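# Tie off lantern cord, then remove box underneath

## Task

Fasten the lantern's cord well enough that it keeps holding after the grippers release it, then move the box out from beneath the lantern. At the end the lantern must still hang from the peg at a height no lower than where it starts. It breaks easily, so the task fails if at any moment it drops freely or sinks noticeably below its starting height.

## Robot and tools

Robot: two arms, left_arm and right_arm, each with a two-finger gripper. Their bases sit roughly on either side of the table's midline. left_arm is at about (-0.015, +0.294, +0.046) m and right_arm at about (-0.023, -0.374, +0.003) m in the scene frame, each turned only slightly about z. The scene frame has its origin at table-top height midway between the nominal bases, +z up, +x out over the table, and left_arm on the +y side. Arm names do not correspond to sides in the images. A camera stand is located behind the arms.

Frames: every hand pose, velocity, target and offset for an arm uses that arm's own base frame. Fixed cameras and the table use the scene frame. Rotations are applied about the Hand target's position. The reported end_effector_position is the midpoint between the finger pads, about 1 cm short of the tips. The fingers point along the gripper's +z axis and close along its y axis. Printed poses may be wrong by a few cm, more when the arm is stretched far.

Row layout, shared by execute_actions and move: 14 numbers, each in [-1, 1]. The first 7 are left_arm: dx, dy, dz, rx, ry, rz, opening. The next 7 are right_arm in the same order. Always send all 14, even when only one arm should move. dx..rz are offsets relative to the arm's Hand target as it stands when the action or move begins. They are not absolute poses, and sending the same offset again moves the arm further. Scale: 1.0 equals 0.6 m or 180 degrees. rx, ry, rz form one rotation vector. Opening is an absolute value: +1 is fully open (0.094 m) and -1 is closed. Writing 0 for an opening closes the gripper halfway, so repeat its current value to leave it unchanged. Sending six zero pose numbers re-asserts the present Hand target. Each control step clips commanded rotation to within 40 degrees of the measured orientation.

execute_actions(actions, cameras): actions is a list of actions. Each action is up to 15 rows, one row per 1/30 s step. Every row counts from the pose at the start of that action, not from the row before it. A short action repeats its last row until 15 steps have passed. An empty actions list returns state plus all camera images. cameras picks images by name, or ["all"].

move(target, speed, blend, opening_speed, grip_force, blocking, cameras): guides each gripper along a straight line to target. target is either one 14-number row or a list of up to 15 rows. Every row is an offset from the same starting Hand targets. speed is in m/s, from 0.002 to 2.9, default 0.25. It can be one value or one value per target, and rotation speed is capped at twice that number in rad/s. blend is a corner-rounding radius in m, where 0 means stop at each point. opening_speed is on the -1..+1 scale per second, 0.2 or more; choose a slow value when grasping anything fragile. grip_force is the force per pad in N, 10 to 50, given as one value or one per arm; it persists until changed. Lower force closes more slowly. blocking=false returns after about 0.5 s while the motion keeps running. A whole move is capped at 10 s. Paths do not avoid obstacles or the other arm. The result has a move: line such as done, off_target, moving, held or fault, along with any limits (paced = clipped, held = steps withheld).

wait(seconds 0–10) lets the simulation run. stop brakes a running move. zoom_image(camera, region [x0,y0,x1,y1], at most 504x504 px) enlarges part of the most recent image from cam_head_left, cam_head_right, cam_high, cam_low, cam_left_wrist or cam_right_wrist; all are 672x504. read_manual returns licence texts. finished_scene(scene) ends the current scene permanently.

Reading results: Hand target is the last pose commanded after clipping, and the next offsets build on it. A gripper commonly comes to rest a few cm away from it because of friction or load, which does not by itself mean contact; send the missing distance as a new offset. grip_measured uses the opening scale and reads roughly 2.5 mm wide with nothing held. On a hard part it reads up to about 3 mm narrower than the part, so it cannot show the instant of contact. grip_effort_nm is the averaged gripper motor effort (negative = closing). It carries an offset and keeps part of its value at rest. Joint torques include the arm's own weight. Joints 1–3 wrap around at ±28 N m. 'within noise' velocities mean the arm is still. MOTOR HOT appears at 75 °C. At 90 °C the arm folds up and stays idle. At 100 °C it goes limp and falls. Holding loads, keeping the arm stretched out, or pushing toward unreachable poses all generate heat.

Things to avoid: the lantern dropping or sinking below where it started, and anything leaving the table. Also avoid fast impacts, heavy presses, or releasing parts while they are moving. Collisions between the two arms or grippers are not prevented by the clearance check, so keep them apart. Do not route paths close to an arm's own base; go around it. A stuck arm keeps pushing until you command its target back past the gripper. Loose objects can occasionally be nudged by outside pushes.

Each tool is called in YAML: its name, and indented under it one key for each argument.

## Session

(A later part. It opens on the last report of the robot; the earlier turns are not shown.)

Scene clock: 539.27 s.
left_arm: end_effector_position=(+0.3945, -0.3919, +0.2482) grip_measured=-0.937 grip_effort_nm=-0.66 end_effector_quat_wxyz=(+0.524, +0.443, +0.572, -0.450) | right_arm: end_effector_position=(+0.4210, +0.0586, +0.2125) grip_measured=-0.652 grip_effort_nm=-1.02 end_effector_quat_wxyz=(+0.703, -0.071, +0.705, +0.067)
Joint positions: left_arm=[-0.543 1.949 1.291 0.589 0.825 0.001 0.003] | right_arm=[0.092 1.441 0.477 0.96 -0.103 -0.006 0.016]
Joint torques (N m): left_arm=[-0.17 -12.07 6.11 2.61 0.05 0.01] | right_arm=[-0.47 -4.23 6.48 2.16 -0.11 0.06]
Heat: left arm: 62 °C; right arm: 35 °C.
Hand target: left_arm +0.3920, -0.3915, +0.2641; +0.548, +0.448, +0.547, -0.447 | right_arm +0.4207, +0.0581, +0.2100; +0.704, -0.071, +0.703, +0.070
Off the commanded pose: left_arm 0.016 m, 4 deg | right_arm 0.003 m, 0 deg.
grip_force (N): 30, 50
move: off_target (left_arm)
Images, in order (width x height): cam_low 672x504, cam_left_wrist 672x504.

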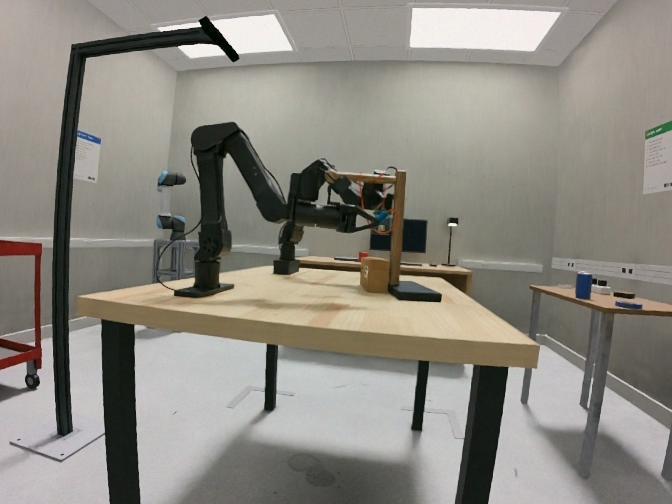

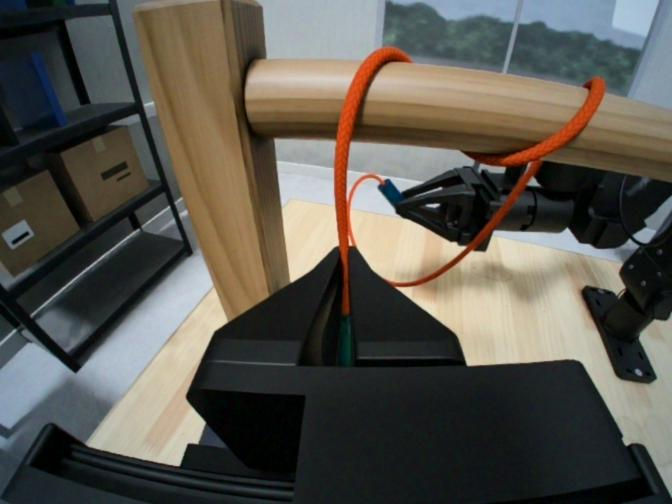

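move:
  target: [0, 0, 0, 0, 0, 0, -1.0, 0.0575, -0.1248, -0.1333, 0, 0, 0, -0.9]
  speed: 0.1
  cameras: ["cam_left_wrist", "cam_low"]

zoom_image:
  camera: "cam_low"
  region: [280, 140, 440, 300]

Scene clock: 562.17 s.
left_arm: end_effector_position=(+0.3945, -0.3919, +0.2483) grip_measured=-0.937 grip_effort_nm=-0.66 end_effector_quat_wxyz=(+0.524, +0.443, +0.571, -0.450) | right_arm: end_effector_position=(+0.4504, -0.0161, +0.1251) grip_measured=-0.652 grip_effort_nm=-1.02 end_effector_quat_wxyz=(+0.695, -0.068, +0.712, +0.069)
Joint positions: left_arm=[-0.543 1.949 1.291 0.59 0.825 0.001 0.003] | right_arm=[-0.187 1.933 0.505 1.402 -0.38 -0.006 0.016]
Joint torques (N m): left_arm=[-0.1 -12.1 6.15 2.59 0.04 0.01] | right_arm=[-0.36 -6.32 6.75 2.1 -0.1 0.05]
Heat: left arm: 59 °C; right arm: 37 °C.
Hand target: left_arm +0.3920, -0.3915, +0.2642; +0.548, +0.448, +0.547, -0.447 | right_arm +0.4551, -0.0167, +0.1299; +0.703, -0.071, +0.704, +0.071
Off the commanded pose: left_arm 0.016 m, 4 deg | right_arm 0.007 m, 1 deg.
grip_force (N): 30, 50
move: off_target (left_arm)
Images, in order (width x height): cam_low 672x504, cam_left_wrist 672x504.

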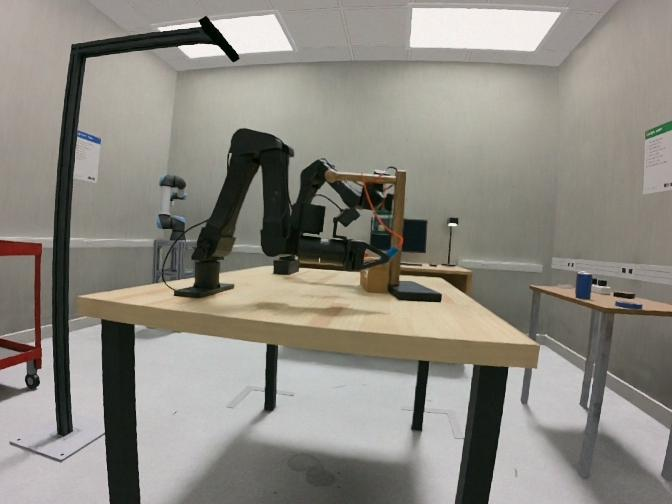

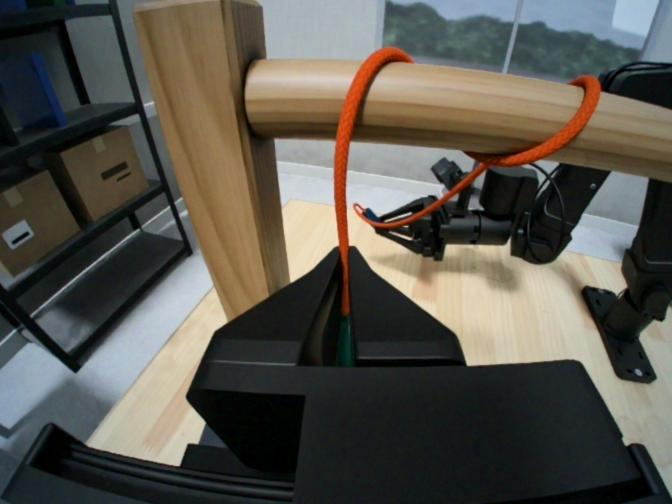

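Scaled by 3.150 from the camera's 672x504 image, which has a finer 960x720 frame.

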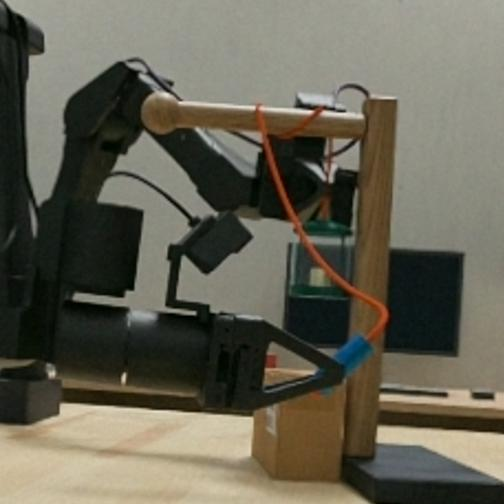

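move:
  target: [0, 0, 0, 0, 0, 0, -1.0, 0.017, -0.077, -0.0615, 0, 0, 0, -0.9]
  speed: 0.08
  cameras: ["cam_left_wrist", "cam_low"]

zoom_image:
  camera: "cam_low"
  region: [280, 140, 440, 300]

Scene clock: 585.03 s.
left_arm: end_effector_position=(+0.3946, -0.3920, +0.2502) grip_measured=-0.937 grip_effort_nm=-0.66 end_effector_quat_wxyz=(+0.527, +0.444, +0.568, -0.450) | right_arm: end_effector_position=(+0.4623, -0.0540, +0.0928) grip_measured=-0.652 grip_effort_nm=-1.02 end_effector_quat_wxyz=(+0.697, -0.078, +0.708, +0.079)
Joint positions: left_arm=[-0.543 1.949 1.291 0.6 0.825 0.001 0.003] | right_arm=[-0.32 2.147 0.606 1.523 -0.543 -0.006 0.016]
Joint torques (N m): left_arm=[-0.14 -11.99 6.12 2.5 0.04 0.02] | right_arm=[-1.21 -7.09 5.44 2.08 0.11 0.05]
Heat: left arm: 57 °C; right arm: 37 °C.
Hand target: left_arm +0.3920, -0.3915, +0.2642; +0.548, +0.448, +0.547, -0.447 | right_arm +0.4653, -0.0629, +0.0929; +0.703, -0.071, +0.704, +0.071
Off the commanded pose: left_arm 0.014 m, 3 deg | right_arm 0.009 m, 2 deg.
grip_force (N): 30, 50
move: off_target (left_arm)
Images, in order (width x height): cam_low 672x504, cam_left_wrist 672x504.

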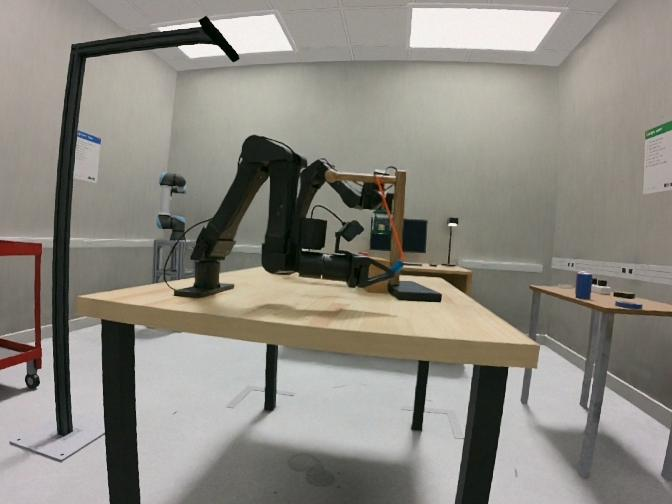

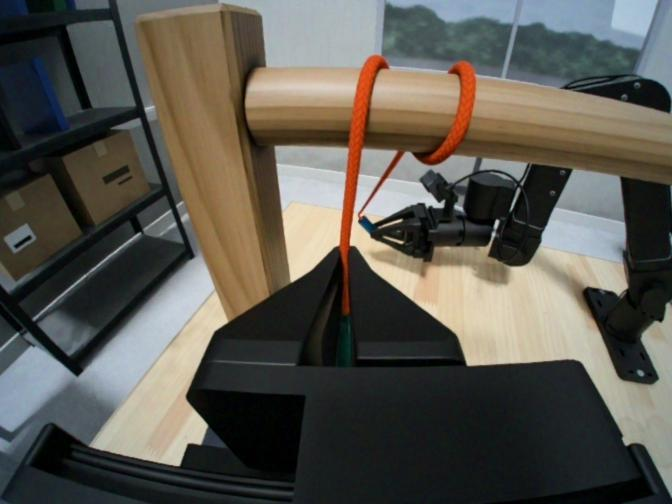

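Scaled by 3.150 from the camera's 672x504 image, which has a finer 960x720 frame.

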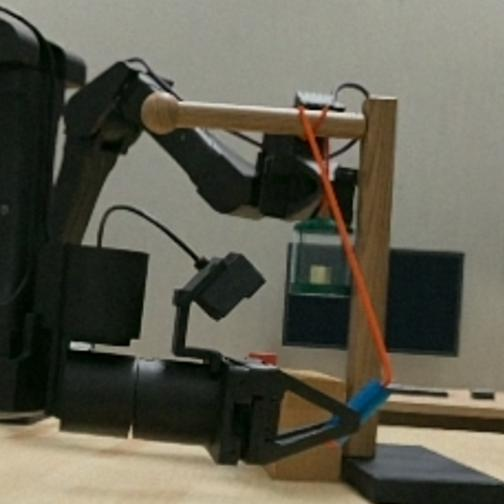

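move:
  target:
    - [0, 0, 0, 0, 0, 0, -1.0, -0.2122, 0.3452, 0.1618, 0, 0, 0, -0.9]
    - [0, 0, 0, 0, 0, 0, -1.0, -0.2832, 0.4503, 0.1618, 0, 0, 0, -0.9]
    - [0, 0, 0, 0, 0, 0, -1.0, -0.3158, 0.6222, 0.1952, 0, 0, 0, -0.9]
    - [0, 0, 0, 0, 0, 0, -1.0, -0.3207, 0.6468, 0.3952, 0, 0, 0, -0.9]
    - [0, 0, 0, 0, 0, 0, -1.0, -0.2913, 0.627, 0.5368, 0, 0, 0, -0.9]
    - [0, 0, 0, 0, 0, 0, -1.0, -0.2188, 0.5133, 0.5702, 0, 0, 0, -0.9]
    - [0, 0, 0, 0, 0, 0, -1.0, -0.2002, 0.4152, 0.5202, 0, 0, 0, -0.9]
    - [0, 0, 0, 0, 0, 0, -1.0, -0.2087, 0.3712, 0.3952, 0, 0, 0, -0.9]
    - [0, 0, 0, 0, 0, 0, -1.0, -0.1392, 0.274, 0.3618, 0, 0, 0, -0.9]
    - [0, 0, 0, 0, 0, 0, -1.0, -0.0442, 0.1652, 0.123, 0, 0, 0, -0.9]
  speed: [0.16, 0.16, 0.16, 0.16, 0.16, 0.16, 0.16, 0.16, 0.12, 0.1]
  blend: [0.03, 0.03, 0.03, 0.03, 0.03, 0.03, 0.03, 0.03, 0.03, 0]
  cameras: ["cam_left_wrist", "cam_low"]

zoom_image:
  camera: "cam_low"
  region: [280, 140, 440, 300]

Scene clock: 640.63 s.
left_arm: end_effector_position=(+0.3946, -0.3920, +0.2502) grip_measured=-0.937 grip_effort_nm=-0.66 end_effector_quat_wxyz=(+0.527, +0.444, +0.568, -0.450) | right_arm: end_effector_position=(+0.4395, +0.0408, +0.1726) grip_measured=-0.652 grip_effort_nm=-1.02 end_effector_quat_wxyz=(+0.706, -0.077, +0.700, +0.073)
Joint positions: left_arm=[-0.543 1.949 1.291 0.6 0.825 0.001 0.003] | right_arm=[0.006 1.695 0.473 1.23 -0.206 -0.006 0.016]
Joint torques (N m): left_arm=[-0.13 -11.99 6.17 2.49 0.05 0.02] | right_arm=[-0.72 -5.37 5.12 2.06 0.09 0.05]
Heat: left arm: 56 °C; right arm: 39 °C.
Hand target: left_arm +0.3920, -0.3915, +0.2642; +0.548, +0.448, +0.547, -0.447 | right_arm +0.4387, +0.0363, +0.1667; +0.703, -0.071, +0.704, +0.071
Off the commanded pose: left_arm 0.014 m, 3 deg | right_arm 0.007 m, 1 deg.
grip_force (N): 30, 50
move: off_target (left_arm)
Images, in order (width x height): cam_low 672x504, cam_left_wrist 672x504.

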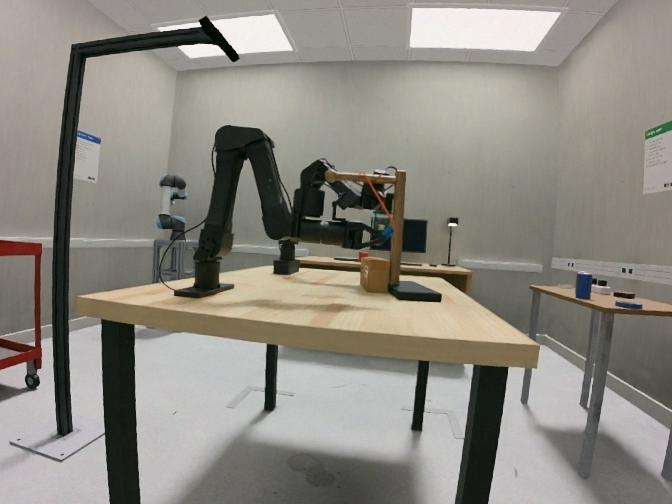

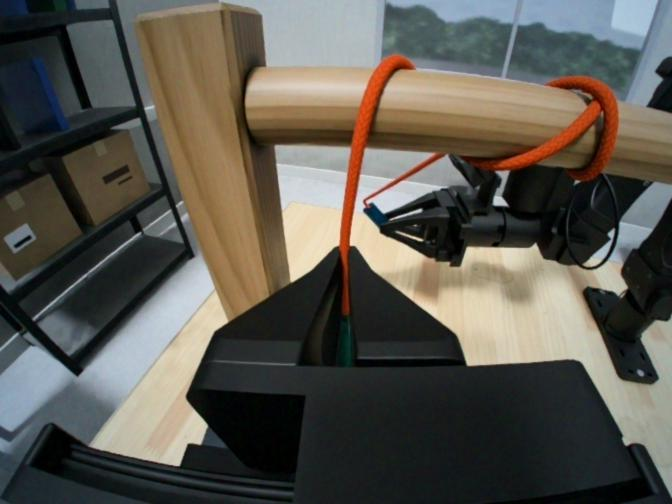

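Scaled by 3.150 from the camera's 672x504 image, which has a finer 960x720 frame.

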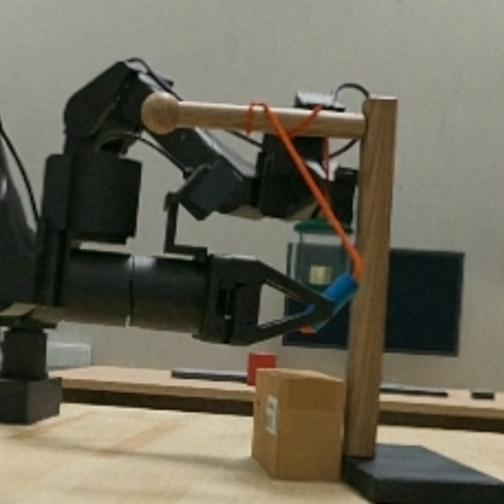

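move:
  target: [0, 0, 0, 0, 0, 0, -1.0, -0.0458, -0.06, -0.0362, 0, 0, 0, -0.9]
  speed: 0.08
  cameras: ["cam_left_wrist", "cam_low"]

zoom_image:
  camera: "cam_left_wrist"
  region: [320, 30, 672, 230]

Scene clock: 664.80 s.
left_arm: end_effector_position=(+0.3946, -0.3920, +0.2502) grip_measured=-0.937 grip_effort_nm=-0.66 end_effector_quat_wxyz=(+0.527, +0.444, +0.568, -0.450) | right_arm: end_effector_position=(+0.4098, +0.0186, +0.1671) grip_measured=-0.652 grip_effort_nm=-1.02 end_effector_quat_wxyz=(+0.725, -0.105, +0.675, +0.087)
Joint positions: left_arm=[-0.543 1.949 1.291 0.6 0.825 0.001 0.003] | right_arm=[-0.131 1.733 0.354 1.451 -0.403 -0.006 0.016]
Joint torques (N m): left_arm=[-0.14 -11.99 6.06 2.5 0.03 0.01] | right_arm=[-2.04 -4.33 3.49 1.48 0.61 0.03]
Heat: left arm: 57 °C; right arm: 40 °C.
Hand target: left_arm +0.3920, -0.3915, +0.2642; +0.548, +0.448, +0.547, -0.447 | right_arm +0.4113, +0.0002, +0.1451; +0.704, -0.071, +0.704, +0.070
Off the commanded pose: left_arm 0.014 m, 3 deg | right_arm 0.029 m, 6 deg.
grip_force (N): 30, 50
move: off_target (left_arm, right_arm)
Images, in order (width x height): cam_low 672x504, cam_left_wrist 672x504.

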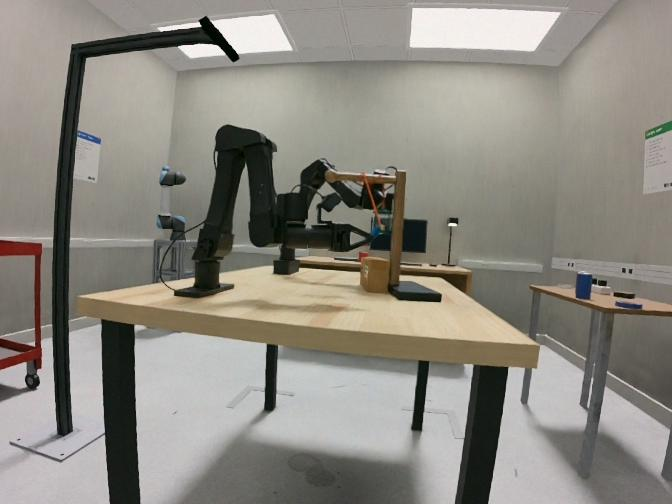

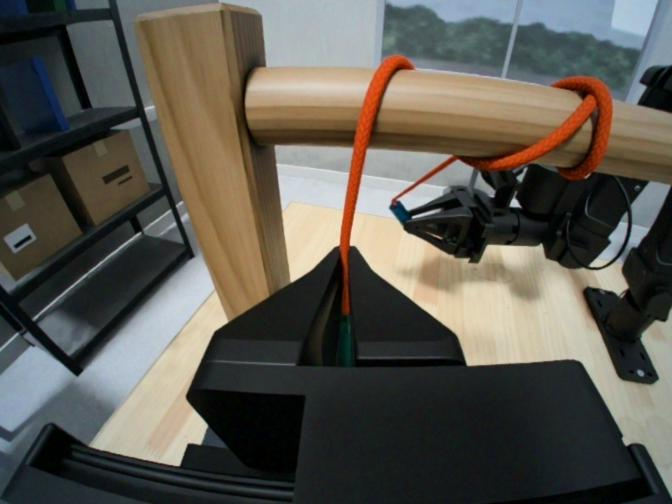

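Scaled by 1.432 from the camera's 672x504 image, which has a finer 960x720 frame.

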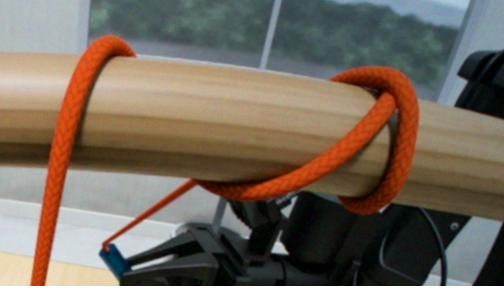

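move:
  target:
    - [0, 0, 0, 0, 0, 0, -1.0, -0.1222, 0.24, 0.1082, 0, 0, 0, -0.9]
    - [0, 0, 0, 0, 0, 0, -1.0, -0.1932, 0.3452, 0.0748, 0, 0, 0, -0.9]
    - [0, 0, 0, 0, 0, 0, -1.0, -0.2258, 0.517, 0.1082, 0, 0, 0, -0.9]
    - [0, 0, 0, 0, 0, 0, -1.0, -0.2307, 0.5417, 0.3082, 0, 0, 0, -0.9]
    - [0, 0, 0, 0, 0, 0, -1.0, -0.2013, 0.5218, 0.4498, 0, 0, 0, -0.9]
    - [0, 0, 0, 0, 0, 0, -1.0, -0.1288, 0.4082, 0.4832, 0, 0, 0, -0.9]
    - [0, 0, 0, 0, 0, 0, -1.0, -0.1102, 0.31, 0.4332, 0, 0, 0, -0.9]
    - [0, 0, 0, 0, 0, 0, -1.0, -0.1187, 0.266, 0.3082, 0, 0, 0, -0.9]
    - [0, 0, 0, 0, 0, 0, -1.0, -0.0555, 0.2017, 0.1415, 0, 0, 0, -0.9]
  speed: [0.16, 0.16, 0.16, 0.16, 0.16, 0.16, 0.16, 0.16, 0.1]
  blend: [0.03, 0.03, 0.03, 0.03, 0.03, 0.03, 0.03, 0.03, 0]
  cameras: ["cam_left_wrist", "cam_low"]

zoom_image:
  camera: "cam_left_wrist"
  region: [320, 30, 672, 230]

zoom_image:
  camera: "cam_low"
  region: [280, 140, 440, 300]

Scene clock: 711.50 s.
left_arm: end_effector_position=(+0.3946, -0.3920, +0.2502) grip_measured=-0.937 grip_effort_nm=-0.66 end_effector_quat_wxyz=(+0.527, +0.444, +0.568, -0.450) | right_arm: end_effector_position=(+0.3783, +0.1229, +0.2336) grip_measured=-0.652 grip_effort_nm=-1.02 end_effector_quat_wxyz=(+0.703, -0.073, +0.704, +0.068)
Joint positions: left_arm=[-0.543 1.949 1.291 0.6 0.825 0.001 0.003] | right_arm=[0.404 1.247 0.442 0.803 0.204 -0.006 0.016]
Joint torques (N m): left_arm=[-0.17 -11.96 6.15 2.5 0.04 -0.01] | right_arm=[-0.65 -3.25 6.63 2.13 -0.06 0.05]
Heat: left arm: 57 °C; right arm: 37 °C.
Hand target: left_arm +0.3920, -0.3915, +0.2642; +0.548, +0.448, +0.547, -0.447 | right_arm +0.3780, +0.1212, +0.2301; +0.704, -0.071, +0.704, +0.071
Off the commanded pose: left_arm 0.014 m, 3 deg | right_arm 0.004 m, 0 deg.
grip_force (N): 30, 50
move: off_target (left_arm)
Images, in order (width x height): cam_low 672x504, cam_left_wrist 672x504.

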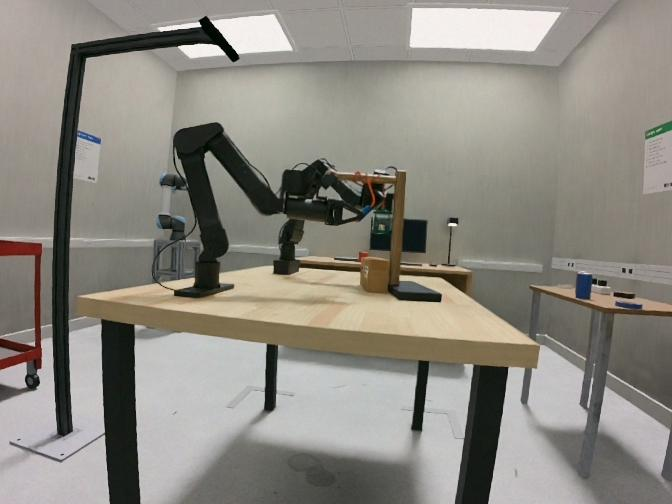

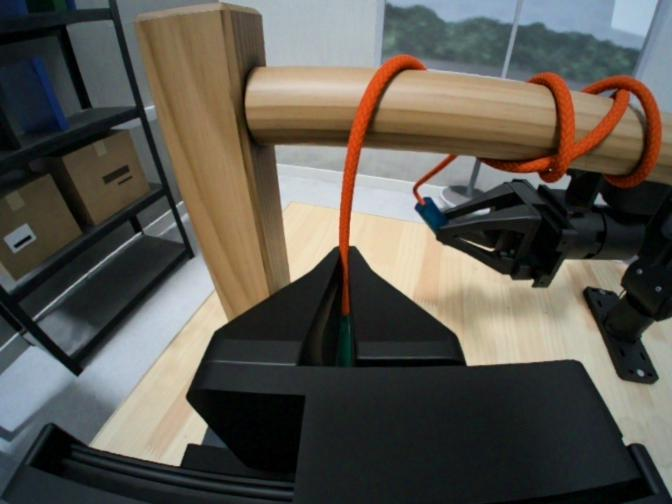

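Scaled by 1.432 from the camera's 672x504 image, which has a finer 960x720 frame.

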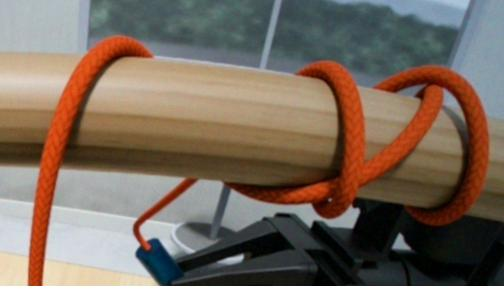

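Scaled by 3.150 from the camera's 672x504 image, which has a finer 960x720 frame.

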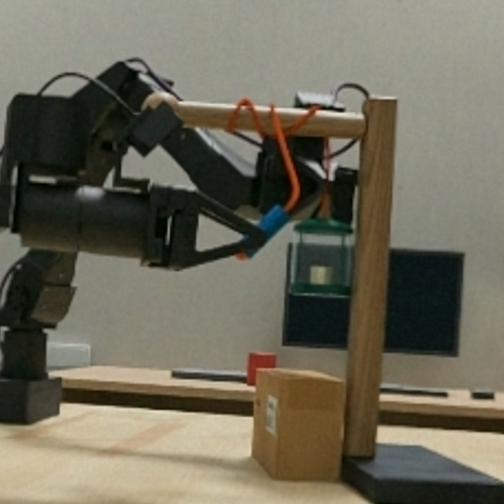

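move:
  target: [0, 0, 0, 0, 0, 0, -1.0, 0.0228, -0.0619, -0.0759, 0, 0, 0, -0.9]
  speed: 0.08
  cameras: ["cam_left_wrist"]

zoom_image:
  camera: "cam_left_wrist"
  region: [320, 30, 672, 230]

Scene clock: 725.90 s.
left_arm: end_effector_position=(+0.3946, -0.3920, +0.2502) grip_measured=-0.937 grip_effort_nm=-0.66 end_effector_quat_wxyz=(+0.527, +0.444, +0.568, -0.450) | right_arm: end_effector_position=(+0.3855, +0.1061, +0.2178) grip_measured=-0.652 grip_effort_nm=-1.02 end_effector_quat_wxyz=(+0.736, -0.100, +0.661, +0.103)
Joint positions: left_arm=[-0.543 1.949 1.291 0.6 0.825 0.001 0.003] | right_arm=[0.247 1.431 0.346 1.191 -0.043 -0.006 0.016]
Joint torques (N m): left_arm=[-0.14 -12 6.17 2.52 0.07 0.01] | right_arm=[-2.28 -2.8 4.42 1.25 0.74 0.05]
Heat: left arm: 57 °C; right arm: 39 °C.
Hand target: left_arm +0.3920, -0.3915, +0.2642; +0.548, +0.448, +0.547, -0.447 | right_arm +0.3917, +0.0841, +0.1845; +0.704, -0.071, +0.704, +0.071
Off the commanded pose: left_arm 0.014 m, 3 deg | right_arm 0.040 m, 8 deg.
grip_force (N): 30, 50
move: off_target (left_arm, right_arm)
Images, in order (width x height): cam_left_wrist 672x504.

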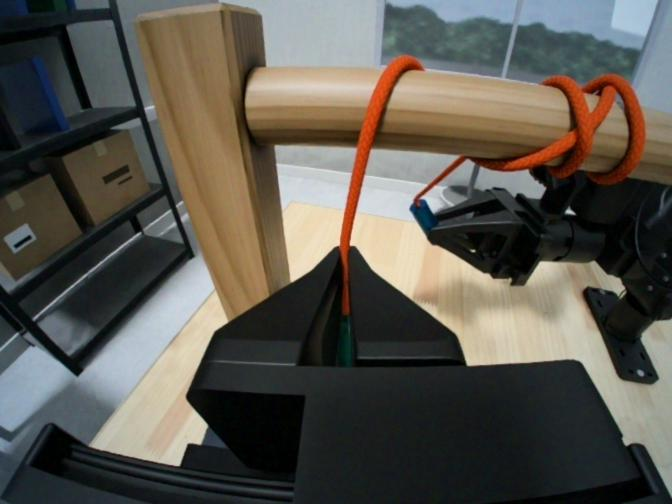

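Scaled by 1.432 from the camera's 672x504 image, which has a finer 960x720 frame.

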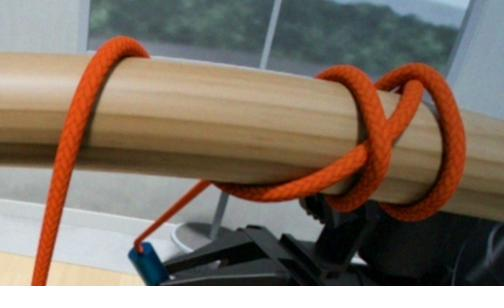

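move:
  target:
    - [0, 0, 0, 0, 0, 0, -1.0, -0.0958, 0.1328, 0.0592, 0, 0, 0, -0.9]
    - [0, 0, 0, 0, 0, 0, -1.0, -0.1422, 0.2428, 0.0508, 0, 0, 0, -0.9]
    - [0, 0, 0, 0, 0, 0, -1.0, -0.164, 0.3573, 0.1092, 0, 0, 0, -0.9]
    - [0, 0, 0, 0, 0, 0, -1.0, -0.162, 0.3917, 0.2425, 0, 0, 0, -0.9]
    - [0, 0, 0, 0, 0, 0, -1.0, -0.1297, 0.3555, 0.3592, 0, 0, 0, -0.9]
    - [0, 0, 0, 0, 0, 0, -1.0, -0.0962, 0.2683, 0.3842, 0, 0, 0, -0.9]
    - [0, 0, 0, 0, 0, 0, -1.0, -0.0723, 0.188, 0.3425, 0, 0, 0, -0.9]
    - [0, 0, 0, 0, 0, 0, -1.0, -0.0498, 0.1585, 0.2425, 0, 0, 0, -0.9]
    - [0, 0, 0, 0, 0, 0, -1.0, -0.04, 0.1518, 0.2008, 0, 0, 0, -0.9]
  speed: [0.14, 0.14, 0.14, 0.14, 0.14, 0.14, 0.14, 0.12, 0.08]
  blend: [0.025, 0.02, 0.02, 0.02, 0.02, 0.02, 0.02, 0.015, 0]
  cameras: ["cam_left_wrist", "cam_low"]

zoom_image:
  camera: "cam_left_wrist"
  region: [320, 30, 672, 230]

zoom_image:
  camera: "cam_low"
  region: [280, 140, 440, 300]

Scene clock: 803.73 s.
left_arm: end_effector_position=(+0.3946, -0.3920, +0.2509) grip_measured=-0.937 grip_effort_nm=-0.66 end_effector_quat_wxyz=(+0.529, +0.444, +0.567, -0.449) | right_arm: end_effector_position=(+0.3315, +0.1861, +0.4115) grip_measured=-0.654 grip_effort_nm=-1.02 end_effector_quat_wxyz=(+0.789, -0.043, +0.582, +0.193)
Joint positions: left_arm=[-0.543 1.949 1.291 0.603 0.825 0.001 0.003] | right_arm=[0.663 1.089 0.759 0.674 0.329 0.05 0.016]
Joint torques (N m): left_arm=[-0.1 -12.05 6.12 2.46 0.04 0] | right_arm=[-2.95 0.39 1.18 -0.48 0.94 -0.77]
Heat: left arm: 58 °C; right arm: 35 °C.
Hand target: left_arm +0.3920, -0.3915, +0.2641; +0.548, +0.448, +0.547, -0.447 | right_arm +0.3677, +0.1752, +0.3050; +0.703, -0.071, +0.704, +0.071
Off the commanded pose: left_arm 0.014 m, 3 deg | right_arm 0.113 m, 22 deg.
grip_force (N): 30, 50
move: off_target (left_arm, right_arm); blend cut to 0.013 m at target 8
Images, in order (width x height): cam_low 672x504, cam_left_wrist 672x504.

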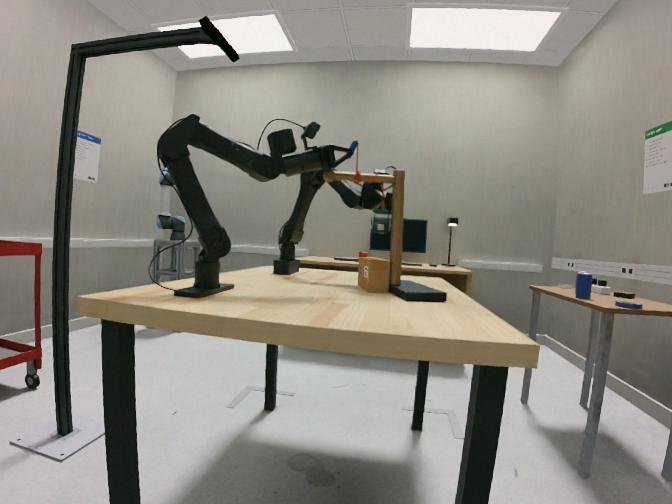

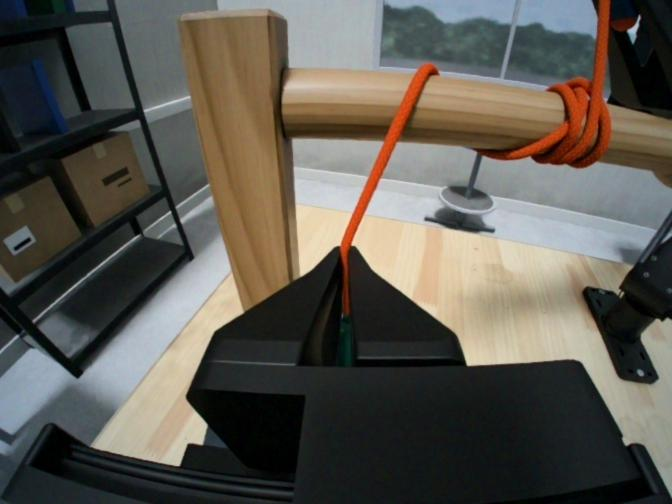

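Scaled by 1.432 from the camera's 672x504 image, which has a finer 960x720 frame.

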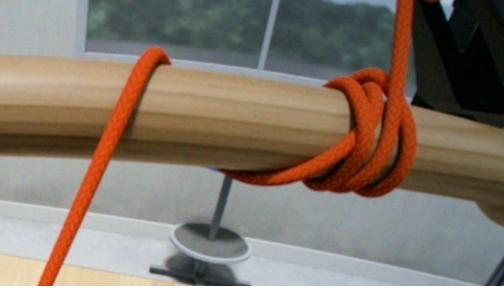

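Scaled by 3.150 from the camera's 672x504 image, which has a finer 960x720 frame.

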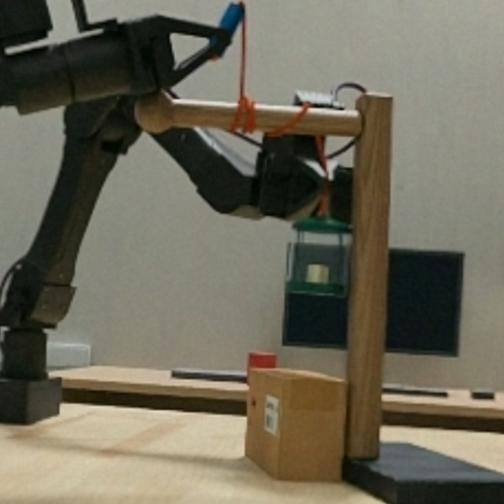

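move:
  target:
    - [0, 0, 0, 0, 0, 0, -1.0, -0.0542, 0.0192, 0.175, 0, 0, 0.1306, -0.9]
    - [0, 0, 0, 0, 0, 0, -1.0, -0.0365, -0.0028, 0.125, 0, 0, 0.325, -0.9]
  speed: [0.08, 0.1]
  blend: [0.01, 0]
  cameras: ["cam_left_wrist", "cam_low"]

zoom_image:
  camera: "cam_left_wrist"
  region: [320, 30, 672, 230]

zoom_image:
  camera: "cam_low"
  region: [280, 140, 440, 300]

Scene clock: 947.00 s.
left_arm: end_effector_position=(+0.3944, -0.3920, +0.2512) grip_measured=-0.937 grip_effort_nm=-0.66 end_effector_quat_wxyz=(+0.529, +0.445, +0.566, -0.450) | right_arm: end_effector_position=(+0.3438, +0.1749, +0.3672) grip_measured=-0.654 grip_effort_nm=-1.02 end_effector_quat_wxyz=(+0.568, -0.396, +0.592, +0.412)
Joint positions: left_arm=[-0.543 1.949 1.291 0.605 0.827 0.001 0.003] | right_arm=[0.017 1.338 1.088 0.205 -1.201 -0.002 0.016]
Joint torques (N m): left_arm=[-0.14 -12.01 6.17 2.46 0.02 0] | right_arm=[-0.57 -4.52 11.52 1.65 -0.12 -0.04]
Heat: left arm: 59 °C; right arm: 31 °C.
Hand target: left_arm +0.3920, -0.3915, +0.2641; +0.548, +0.448, +0.547, -0.447 | right_arm +0.3458, +0.1734, +0.3800; +0.579, -0.406, +0.579, +0.405
Off the commanded pose: left_arm 0.013 m, 3 deg | right_arm 0.013 m, 2 deg.
grip_force (N): 30, 50
move: off_target (left_arm, right_arm)
Images, in order (width x height): cam_low 672x504, cam_left_wrist 672x504.

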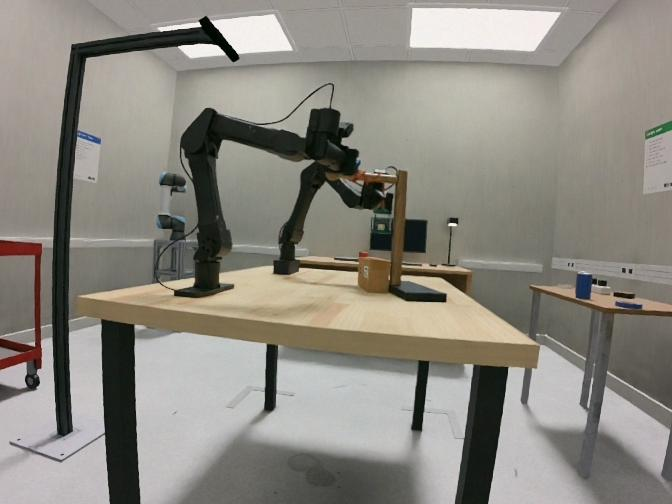

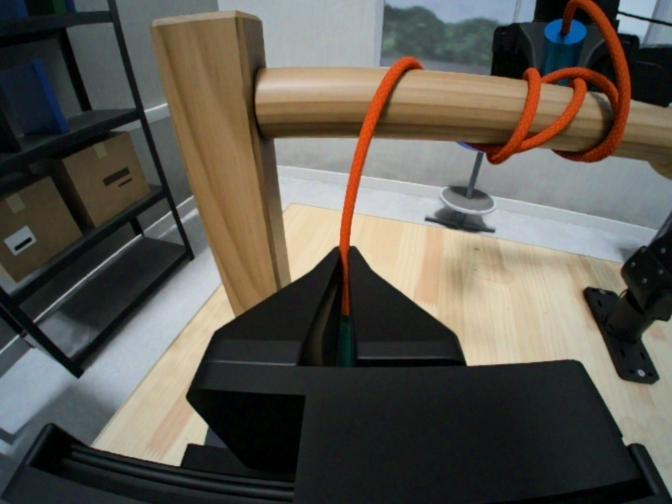

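Scaled by 1.432 from the camera's 672x504 image, which has a finer 960x720 frame.

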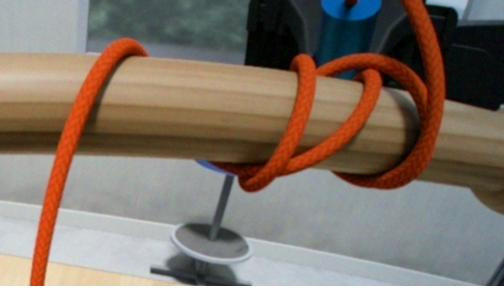

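Scaled by 3.150 from the camera's 672x504 image, which has a finer 960x720 frame.

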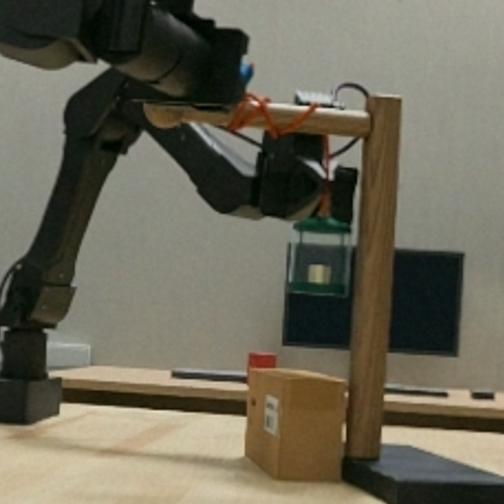

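move:
  target:
    - [0,0,0,0,0,0,-1.0,0.0067,0.0098,-0.0967,0,0,0,-0.9]
    - [0,0,0,0,0,0,-1.0,0.0087,0.0442,-0.18,0,0,0,-0.9]
  speed: 0.08
  blend: [0.02,0]
  cameras: ["cam_left_wrist","cam_low"]

Scene clock: 978.47 s.
left_arm: end_effector_position=(+0.3944, -0.3920, +0.2512) grip_measured=-0.937 grip_effort_nm=-0.66 end_effector_quat_wxyz=(+0.529, +0.445, +0.566, -0.450) | right_arm: end_effector_position=(+0.3506, +0.1977, +0.2804) grip_measured=-0.654 grip_effort_nm=-1.02 end_effector_quat_wxyz=(+0.585, -0.410, +0.573, +0.401)
Joint positions: left_arm=[-0.543 1.949 1.291 0.605 0.827 0.001 0.003] | right_arm=[0.094 1.455 0.796 0.674 -1.128 -0.008 0.016]
Joint torques (N m): left_arm=[-0.14 -11.96 6.17 2.44 0.01 0] | right_arm=[0.57 -4.82 6.45 1.59 0.1 0.04]
Heat: left arm: 59 °C; right arm: 32 °C.
Hand target: left_arm +0.3920, -0.3915, +0.2641; +0.548, +0.448, +0.547, -0.447 | right_arm +0.3510, +0.2000, +0.2720; +0.579, -0.406, +0.579, +0.405
Off the commanded pose: left_arm 0.013 m, 3 deg | right_arm 0.009 m, 1 deg.
grip_force (N): 30, 50
move: off_target (left_arm)
Images, in order (width x height): cam_low 672x504, cam_left_wrist 672x504.

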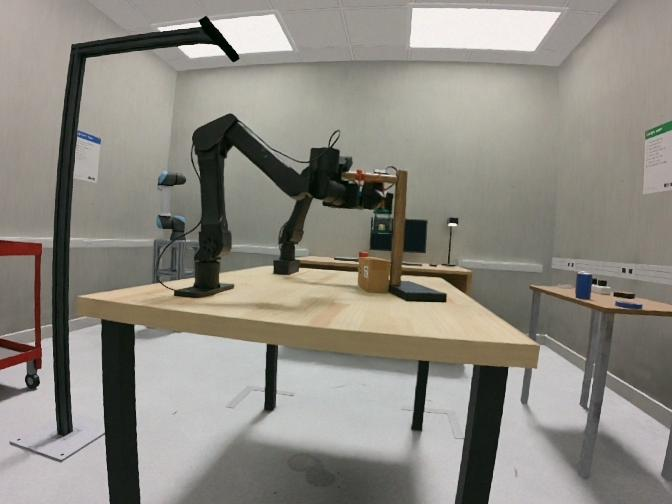

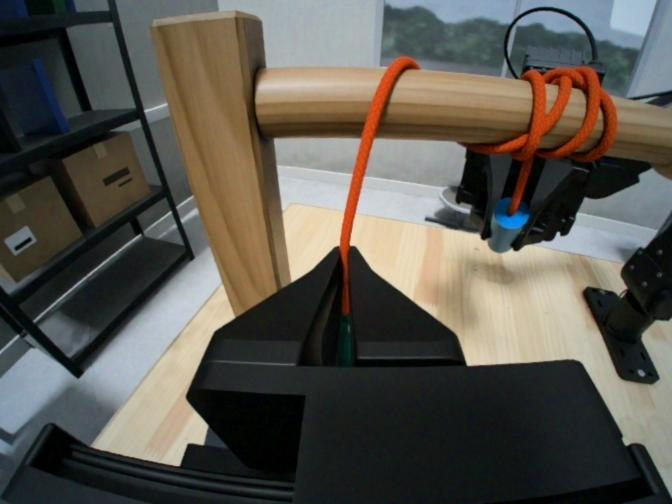

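move:
  target: [0,0,0,0,0,0,-1.0,0,0,-0.0833,0,0,0,-0.9]
  speed: 0.06
  cameras: ["cam_left_wrist"]

zoom_image:
  camera: "cam_left_wrist"
  region: [320, 30, 672, 260]

Scene clock: 995.90 s.
left_arm: end_effector_position=(+0.3944, -0.3920, +0.2512) grip_measured=-0.937 grip_effort_nm=-0.66 end_effector_quat_wxyz=(+0.529, +0.445, +0.566, -0.450) | right_arm: end_effector_position=(+0.3523, +0.1958, +0.2641) grip_measured=-0.654 grip_effort_nm=-1.02 end_effector_quat_wxyz=(+0.637, -0.425, +0.527, +0.368)
Joint positions: left_arm=[-0.543 1.949 1.291 0.605 0.827 0.001 0.003] | right_arm=[0.094 1.548 0.691 1.04 -1.103 0.008 0.016]
Joint torques (N m): left_arm=[-0.12 -12.01 6.12 2.44 0.03 0.02] | right_arm=[0.58 -3.1 3.67 0.45 -0.06 0.04]
Heat: left arm: 59 °C; right arm: 32 °C.
Hand target: left_arm +0.3920, -0.3915, +0.2641; +0.548, +0.448, +0.547, -0.447 | right_arm +0.3510, +0.2000, +0.2220; +0.579, -0.406, +0.579, +0.405
Off the commanded pose: left_arm 0.013 m, 3 deg | right_arm 0.042 m, 10 deg.
grip_force (N): 30, 50
move: off_target (left_arm, right_arm)
Images, in order (width x height): cam_left_wrist 672x504.

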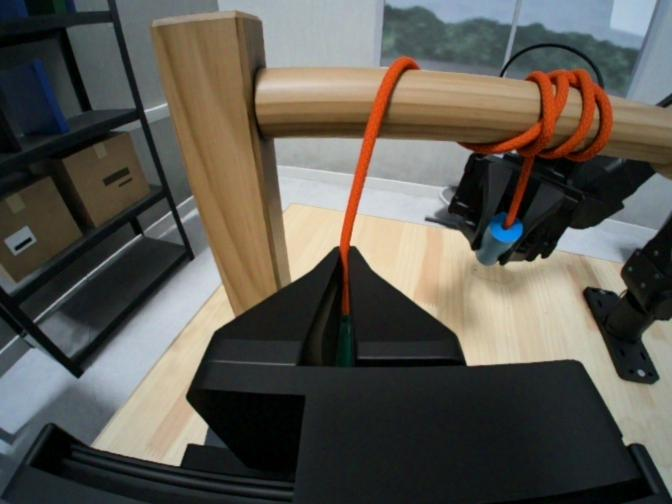

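Scaled by 1.432 from the camera's 672x504 image, which has a finer 960x720 frame.

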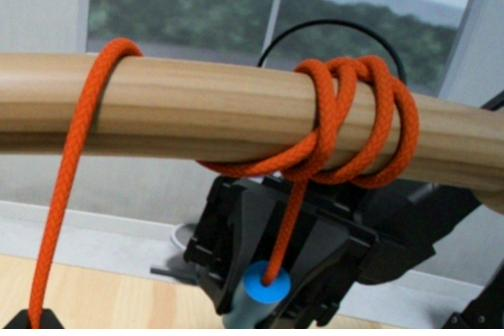

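move:
  target:
    - [0,0,0,0,0,0,-1.0,0,0,-0.03,0,0,0,-0.9]
    - [0,0,0,0,0,0,-1.0,0,0.0,0.07,0,0,0,-0.9]
  speed: 0.06
  cameras: ["cam_left_wrist","cam_low"]

zoom_image:
  camera: "cam_left_wrist"
  region: [320, 30, 672, 260]

zoom_image:
  camera: "cam_low"
  region: [280, 140, 440, 300]

Scene clock: 1026.17 s.
left_arm: end_effector_position=(+0.3944, -0.3920, +0.2512) grip_measured=-0.937 grip_effort_nm=-0.66 end_effector_quat_wxyz=(+0.529, +0.445, +0.566, -0.450) | right_arm: end_effector_position=(+0.3536, +0.1966, +0.2674) grip_measured=-0.654 grip_effort_nm=-1.02 end_effector_quat_wxyz=(+0.598, -0.406, +0.567, +0.396)
Joint positions: left_arm=[-0.543 1.949 1.291 0.605 0.827 0.001 0.003] | right_arm=[0.094 1.498 0.743 0.82 -1.111 0.021 0.016]
Joint torques (N m): left_arm=[-0.13 -11.97 6.19 2.45 0.02 0] | right_arm=[0.62 -7.06 8.57 0.7 -0.04 -0.14]
Heat: left arm: 59 °C; right arm: 30 °C.
Hand target: left_arm +0.3920, -0.3915, +0.2641; +0.548, +0.448, +0.547, -0.447 | right_arm +0.3510, +0.2000, +0.2640; +0.579, -0.406, +0.579, +0.405
Off the commanded pose: left_arm 0.013 m, 3 deg | right_arm 0.005 m, 3 deg.
grip_force (N): 30, 50
move: off_target (left_arm, right_arm)
Images, in order (width x height): cam_low 672x504, cam_left_wrist 672x504.

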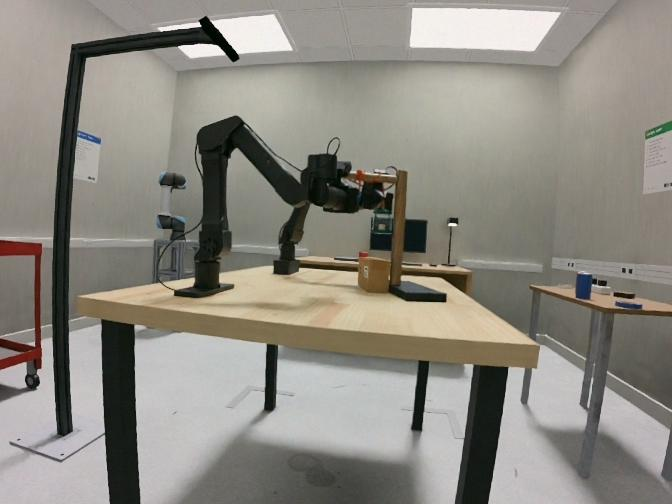

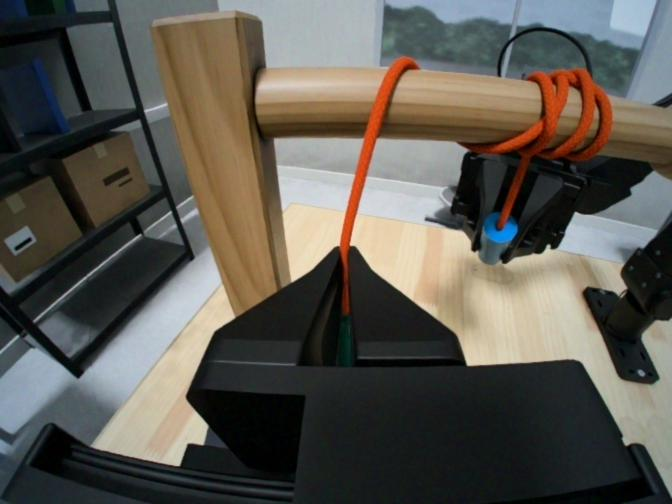

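Scaled by 1.432 from the camera's 672x504 image, which has a finer 960x720 frame.

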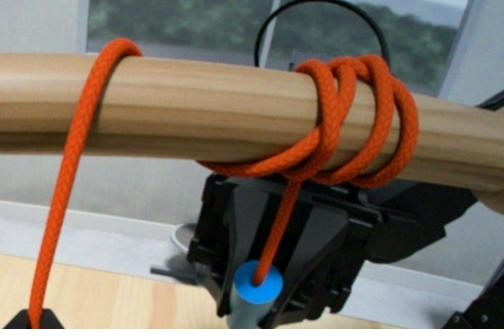

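Scaled by 3.150 from the camera's 672x504 image, which has a finer 960x720 frame.

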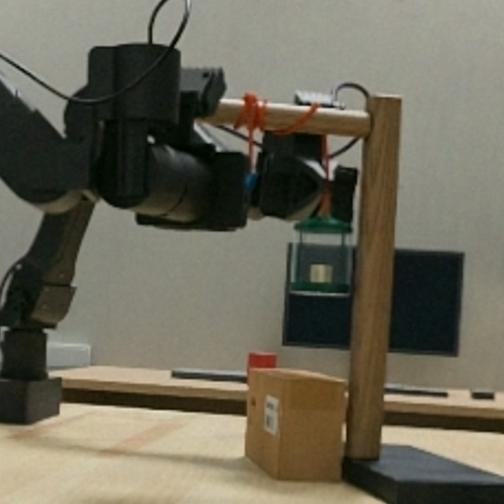

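move:
  target: [0,0,0,0,0,0,-1.0,0,0,0,0,0,0,-0.4]
  opening_speed: 0.2
  cameras: ["cam_left_wrist"]

zoom_image:
  camera: "cam_left_wrist"
  region: [320, 30, 672, 280]

Scene clock: 1037.53 s.
left_arm: end_effector_position=(+0.3944, -0.3920, +0.2512) grip_measured=-0.937 grip_effort_nm=-0.66 end_effector_quat_wxyz=(+0.529, +0.445, +0.566, -0.450) | right_arm: end_effector_position=(+0.3535, +0.1968, +0.2560) grip_measured=-0.401 grip_effort_nm=0.08 end_effector_quat_wxyz=(+0.577, -0.397, +0.587, +0.406)
Joint positions: left_arm=[-0.543 1.949 1.291 0.605 0.827 0.001 0.003] | right_arm=[0.094 1.498 0.743 0.745 -1.113 0.009 0.028]
Joint torques (N m): left_arm=[-0.14 -12.01 6.17 2.43 0.02 0.01] | right_arm=[0.66 -7.39 9.07 1.32 -0.07 -0.11]
Heat: left arm: 59 °C; right arm: 32 °C.
Hand target: left_arm +0.3920, -0.3915, +0.2641; +0.548, +0.448, +0.547, -0.447 | right_arm +0.3510, +0.2000, +0.2639; +0.579, -0.406, +0.579, +0.405
Off the commanded pose: left_arm 0.013 m, 3 deg | right_arm 0.009 m, 1 deg.
grip_force (N): 30, 50
move: off_target (left_arm)
Images, in order (width x height): cam_left_wrist 672x504.

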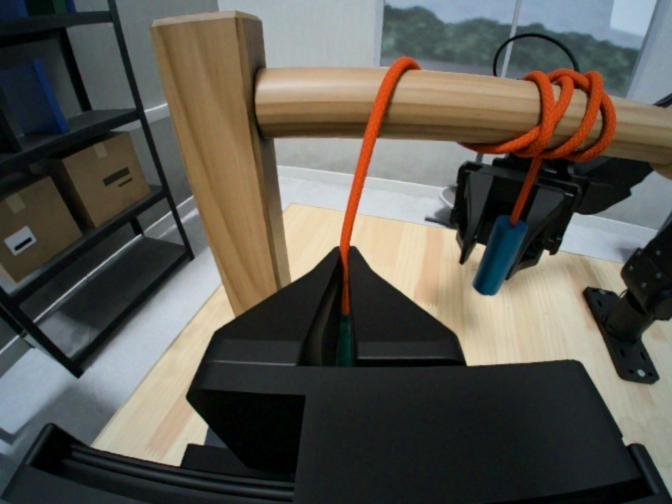

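Scaled by 1.432 from the camera's 672x504 image, which has a finer 960x720 frame.

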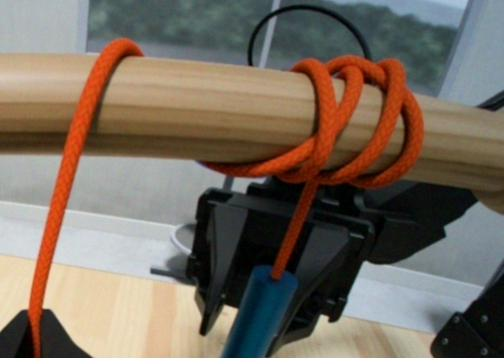

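move:
  target: [0,0,0,0,0,0,-1.0,-0.0684,-0.188,0,0,0,0,-0.4]
  speed: 0.1
  cameras: ["cam_left_wrist","cam_right_wrist"]

zoom_image:
  camera: "cam_left_wrist"
  region: [320, 30, 672, 280]

Scene clock: 1048.13 s.
left_arm: end_effector_position=(+0.3944, -0.3920, +0.2512) grip_measured=-0.937 grip_effort_nm=-0.66 end_effector_quat_wxyz=(+0.529, +0.445, +0.566, -0.450) | right_arm: end_effector_position=(+0.3159, +0.0866, +0.2627) grip_measured=-0.401 grip_effort_nm=0.08 end_effector_quat_wxyz=(+0.581, -0.405, +0.579, +0.404)
Joint positions: left_arm=[-0.543 1.949 1.291 0.605 0.827 0.001 0.003] | right_arm=[-0.319 1.391 0.668 0.741 -1.536 0.016 0.028]
Joint torques (N m): left_arm=[-0.16 -12 6.16 2.45 0.02 0] | right_arm=[-0.47 -7.09 6.11 1.13 -0.08 0.04]
Heat: left arm: 59 °C; right arm: 33 °C.
Hand target: left_arm +0.3920, -0.3915, +0.2641; +0.548, +0.448, +0.547, -0.447 | right_arm +0.3100, +0.0872, +0.2639; +0.579, -0.406, +0.579, +0.405
Off the commanded pose: left_arm 0.013 m, 3 deg | right_arm 0.006 m, 0 deg.
grip_force (N): 30, 50
move: off_target (left_arm)
Images, in order (width x height): cam_left_wrist 672x504, cam_right_wrist 672x504.

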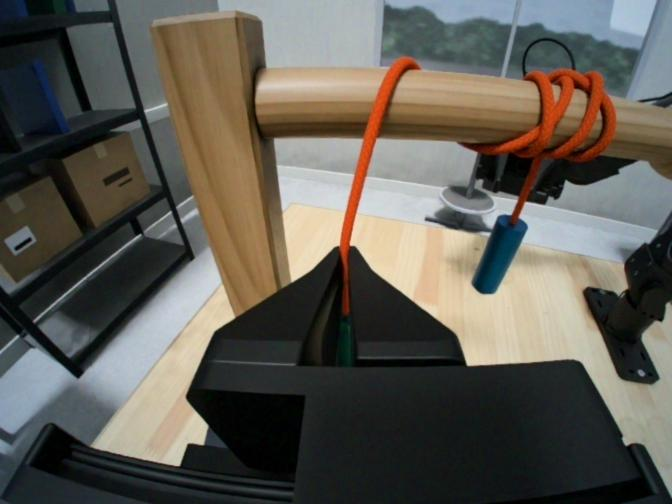

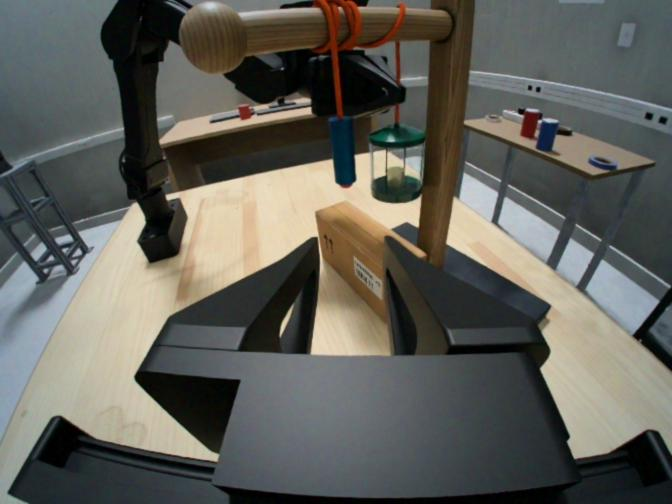

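Scaled by 1.432 from the camera's 672x504 image, which has a finer 960x720 frame.

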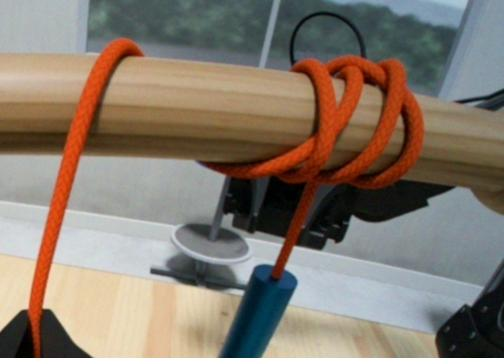

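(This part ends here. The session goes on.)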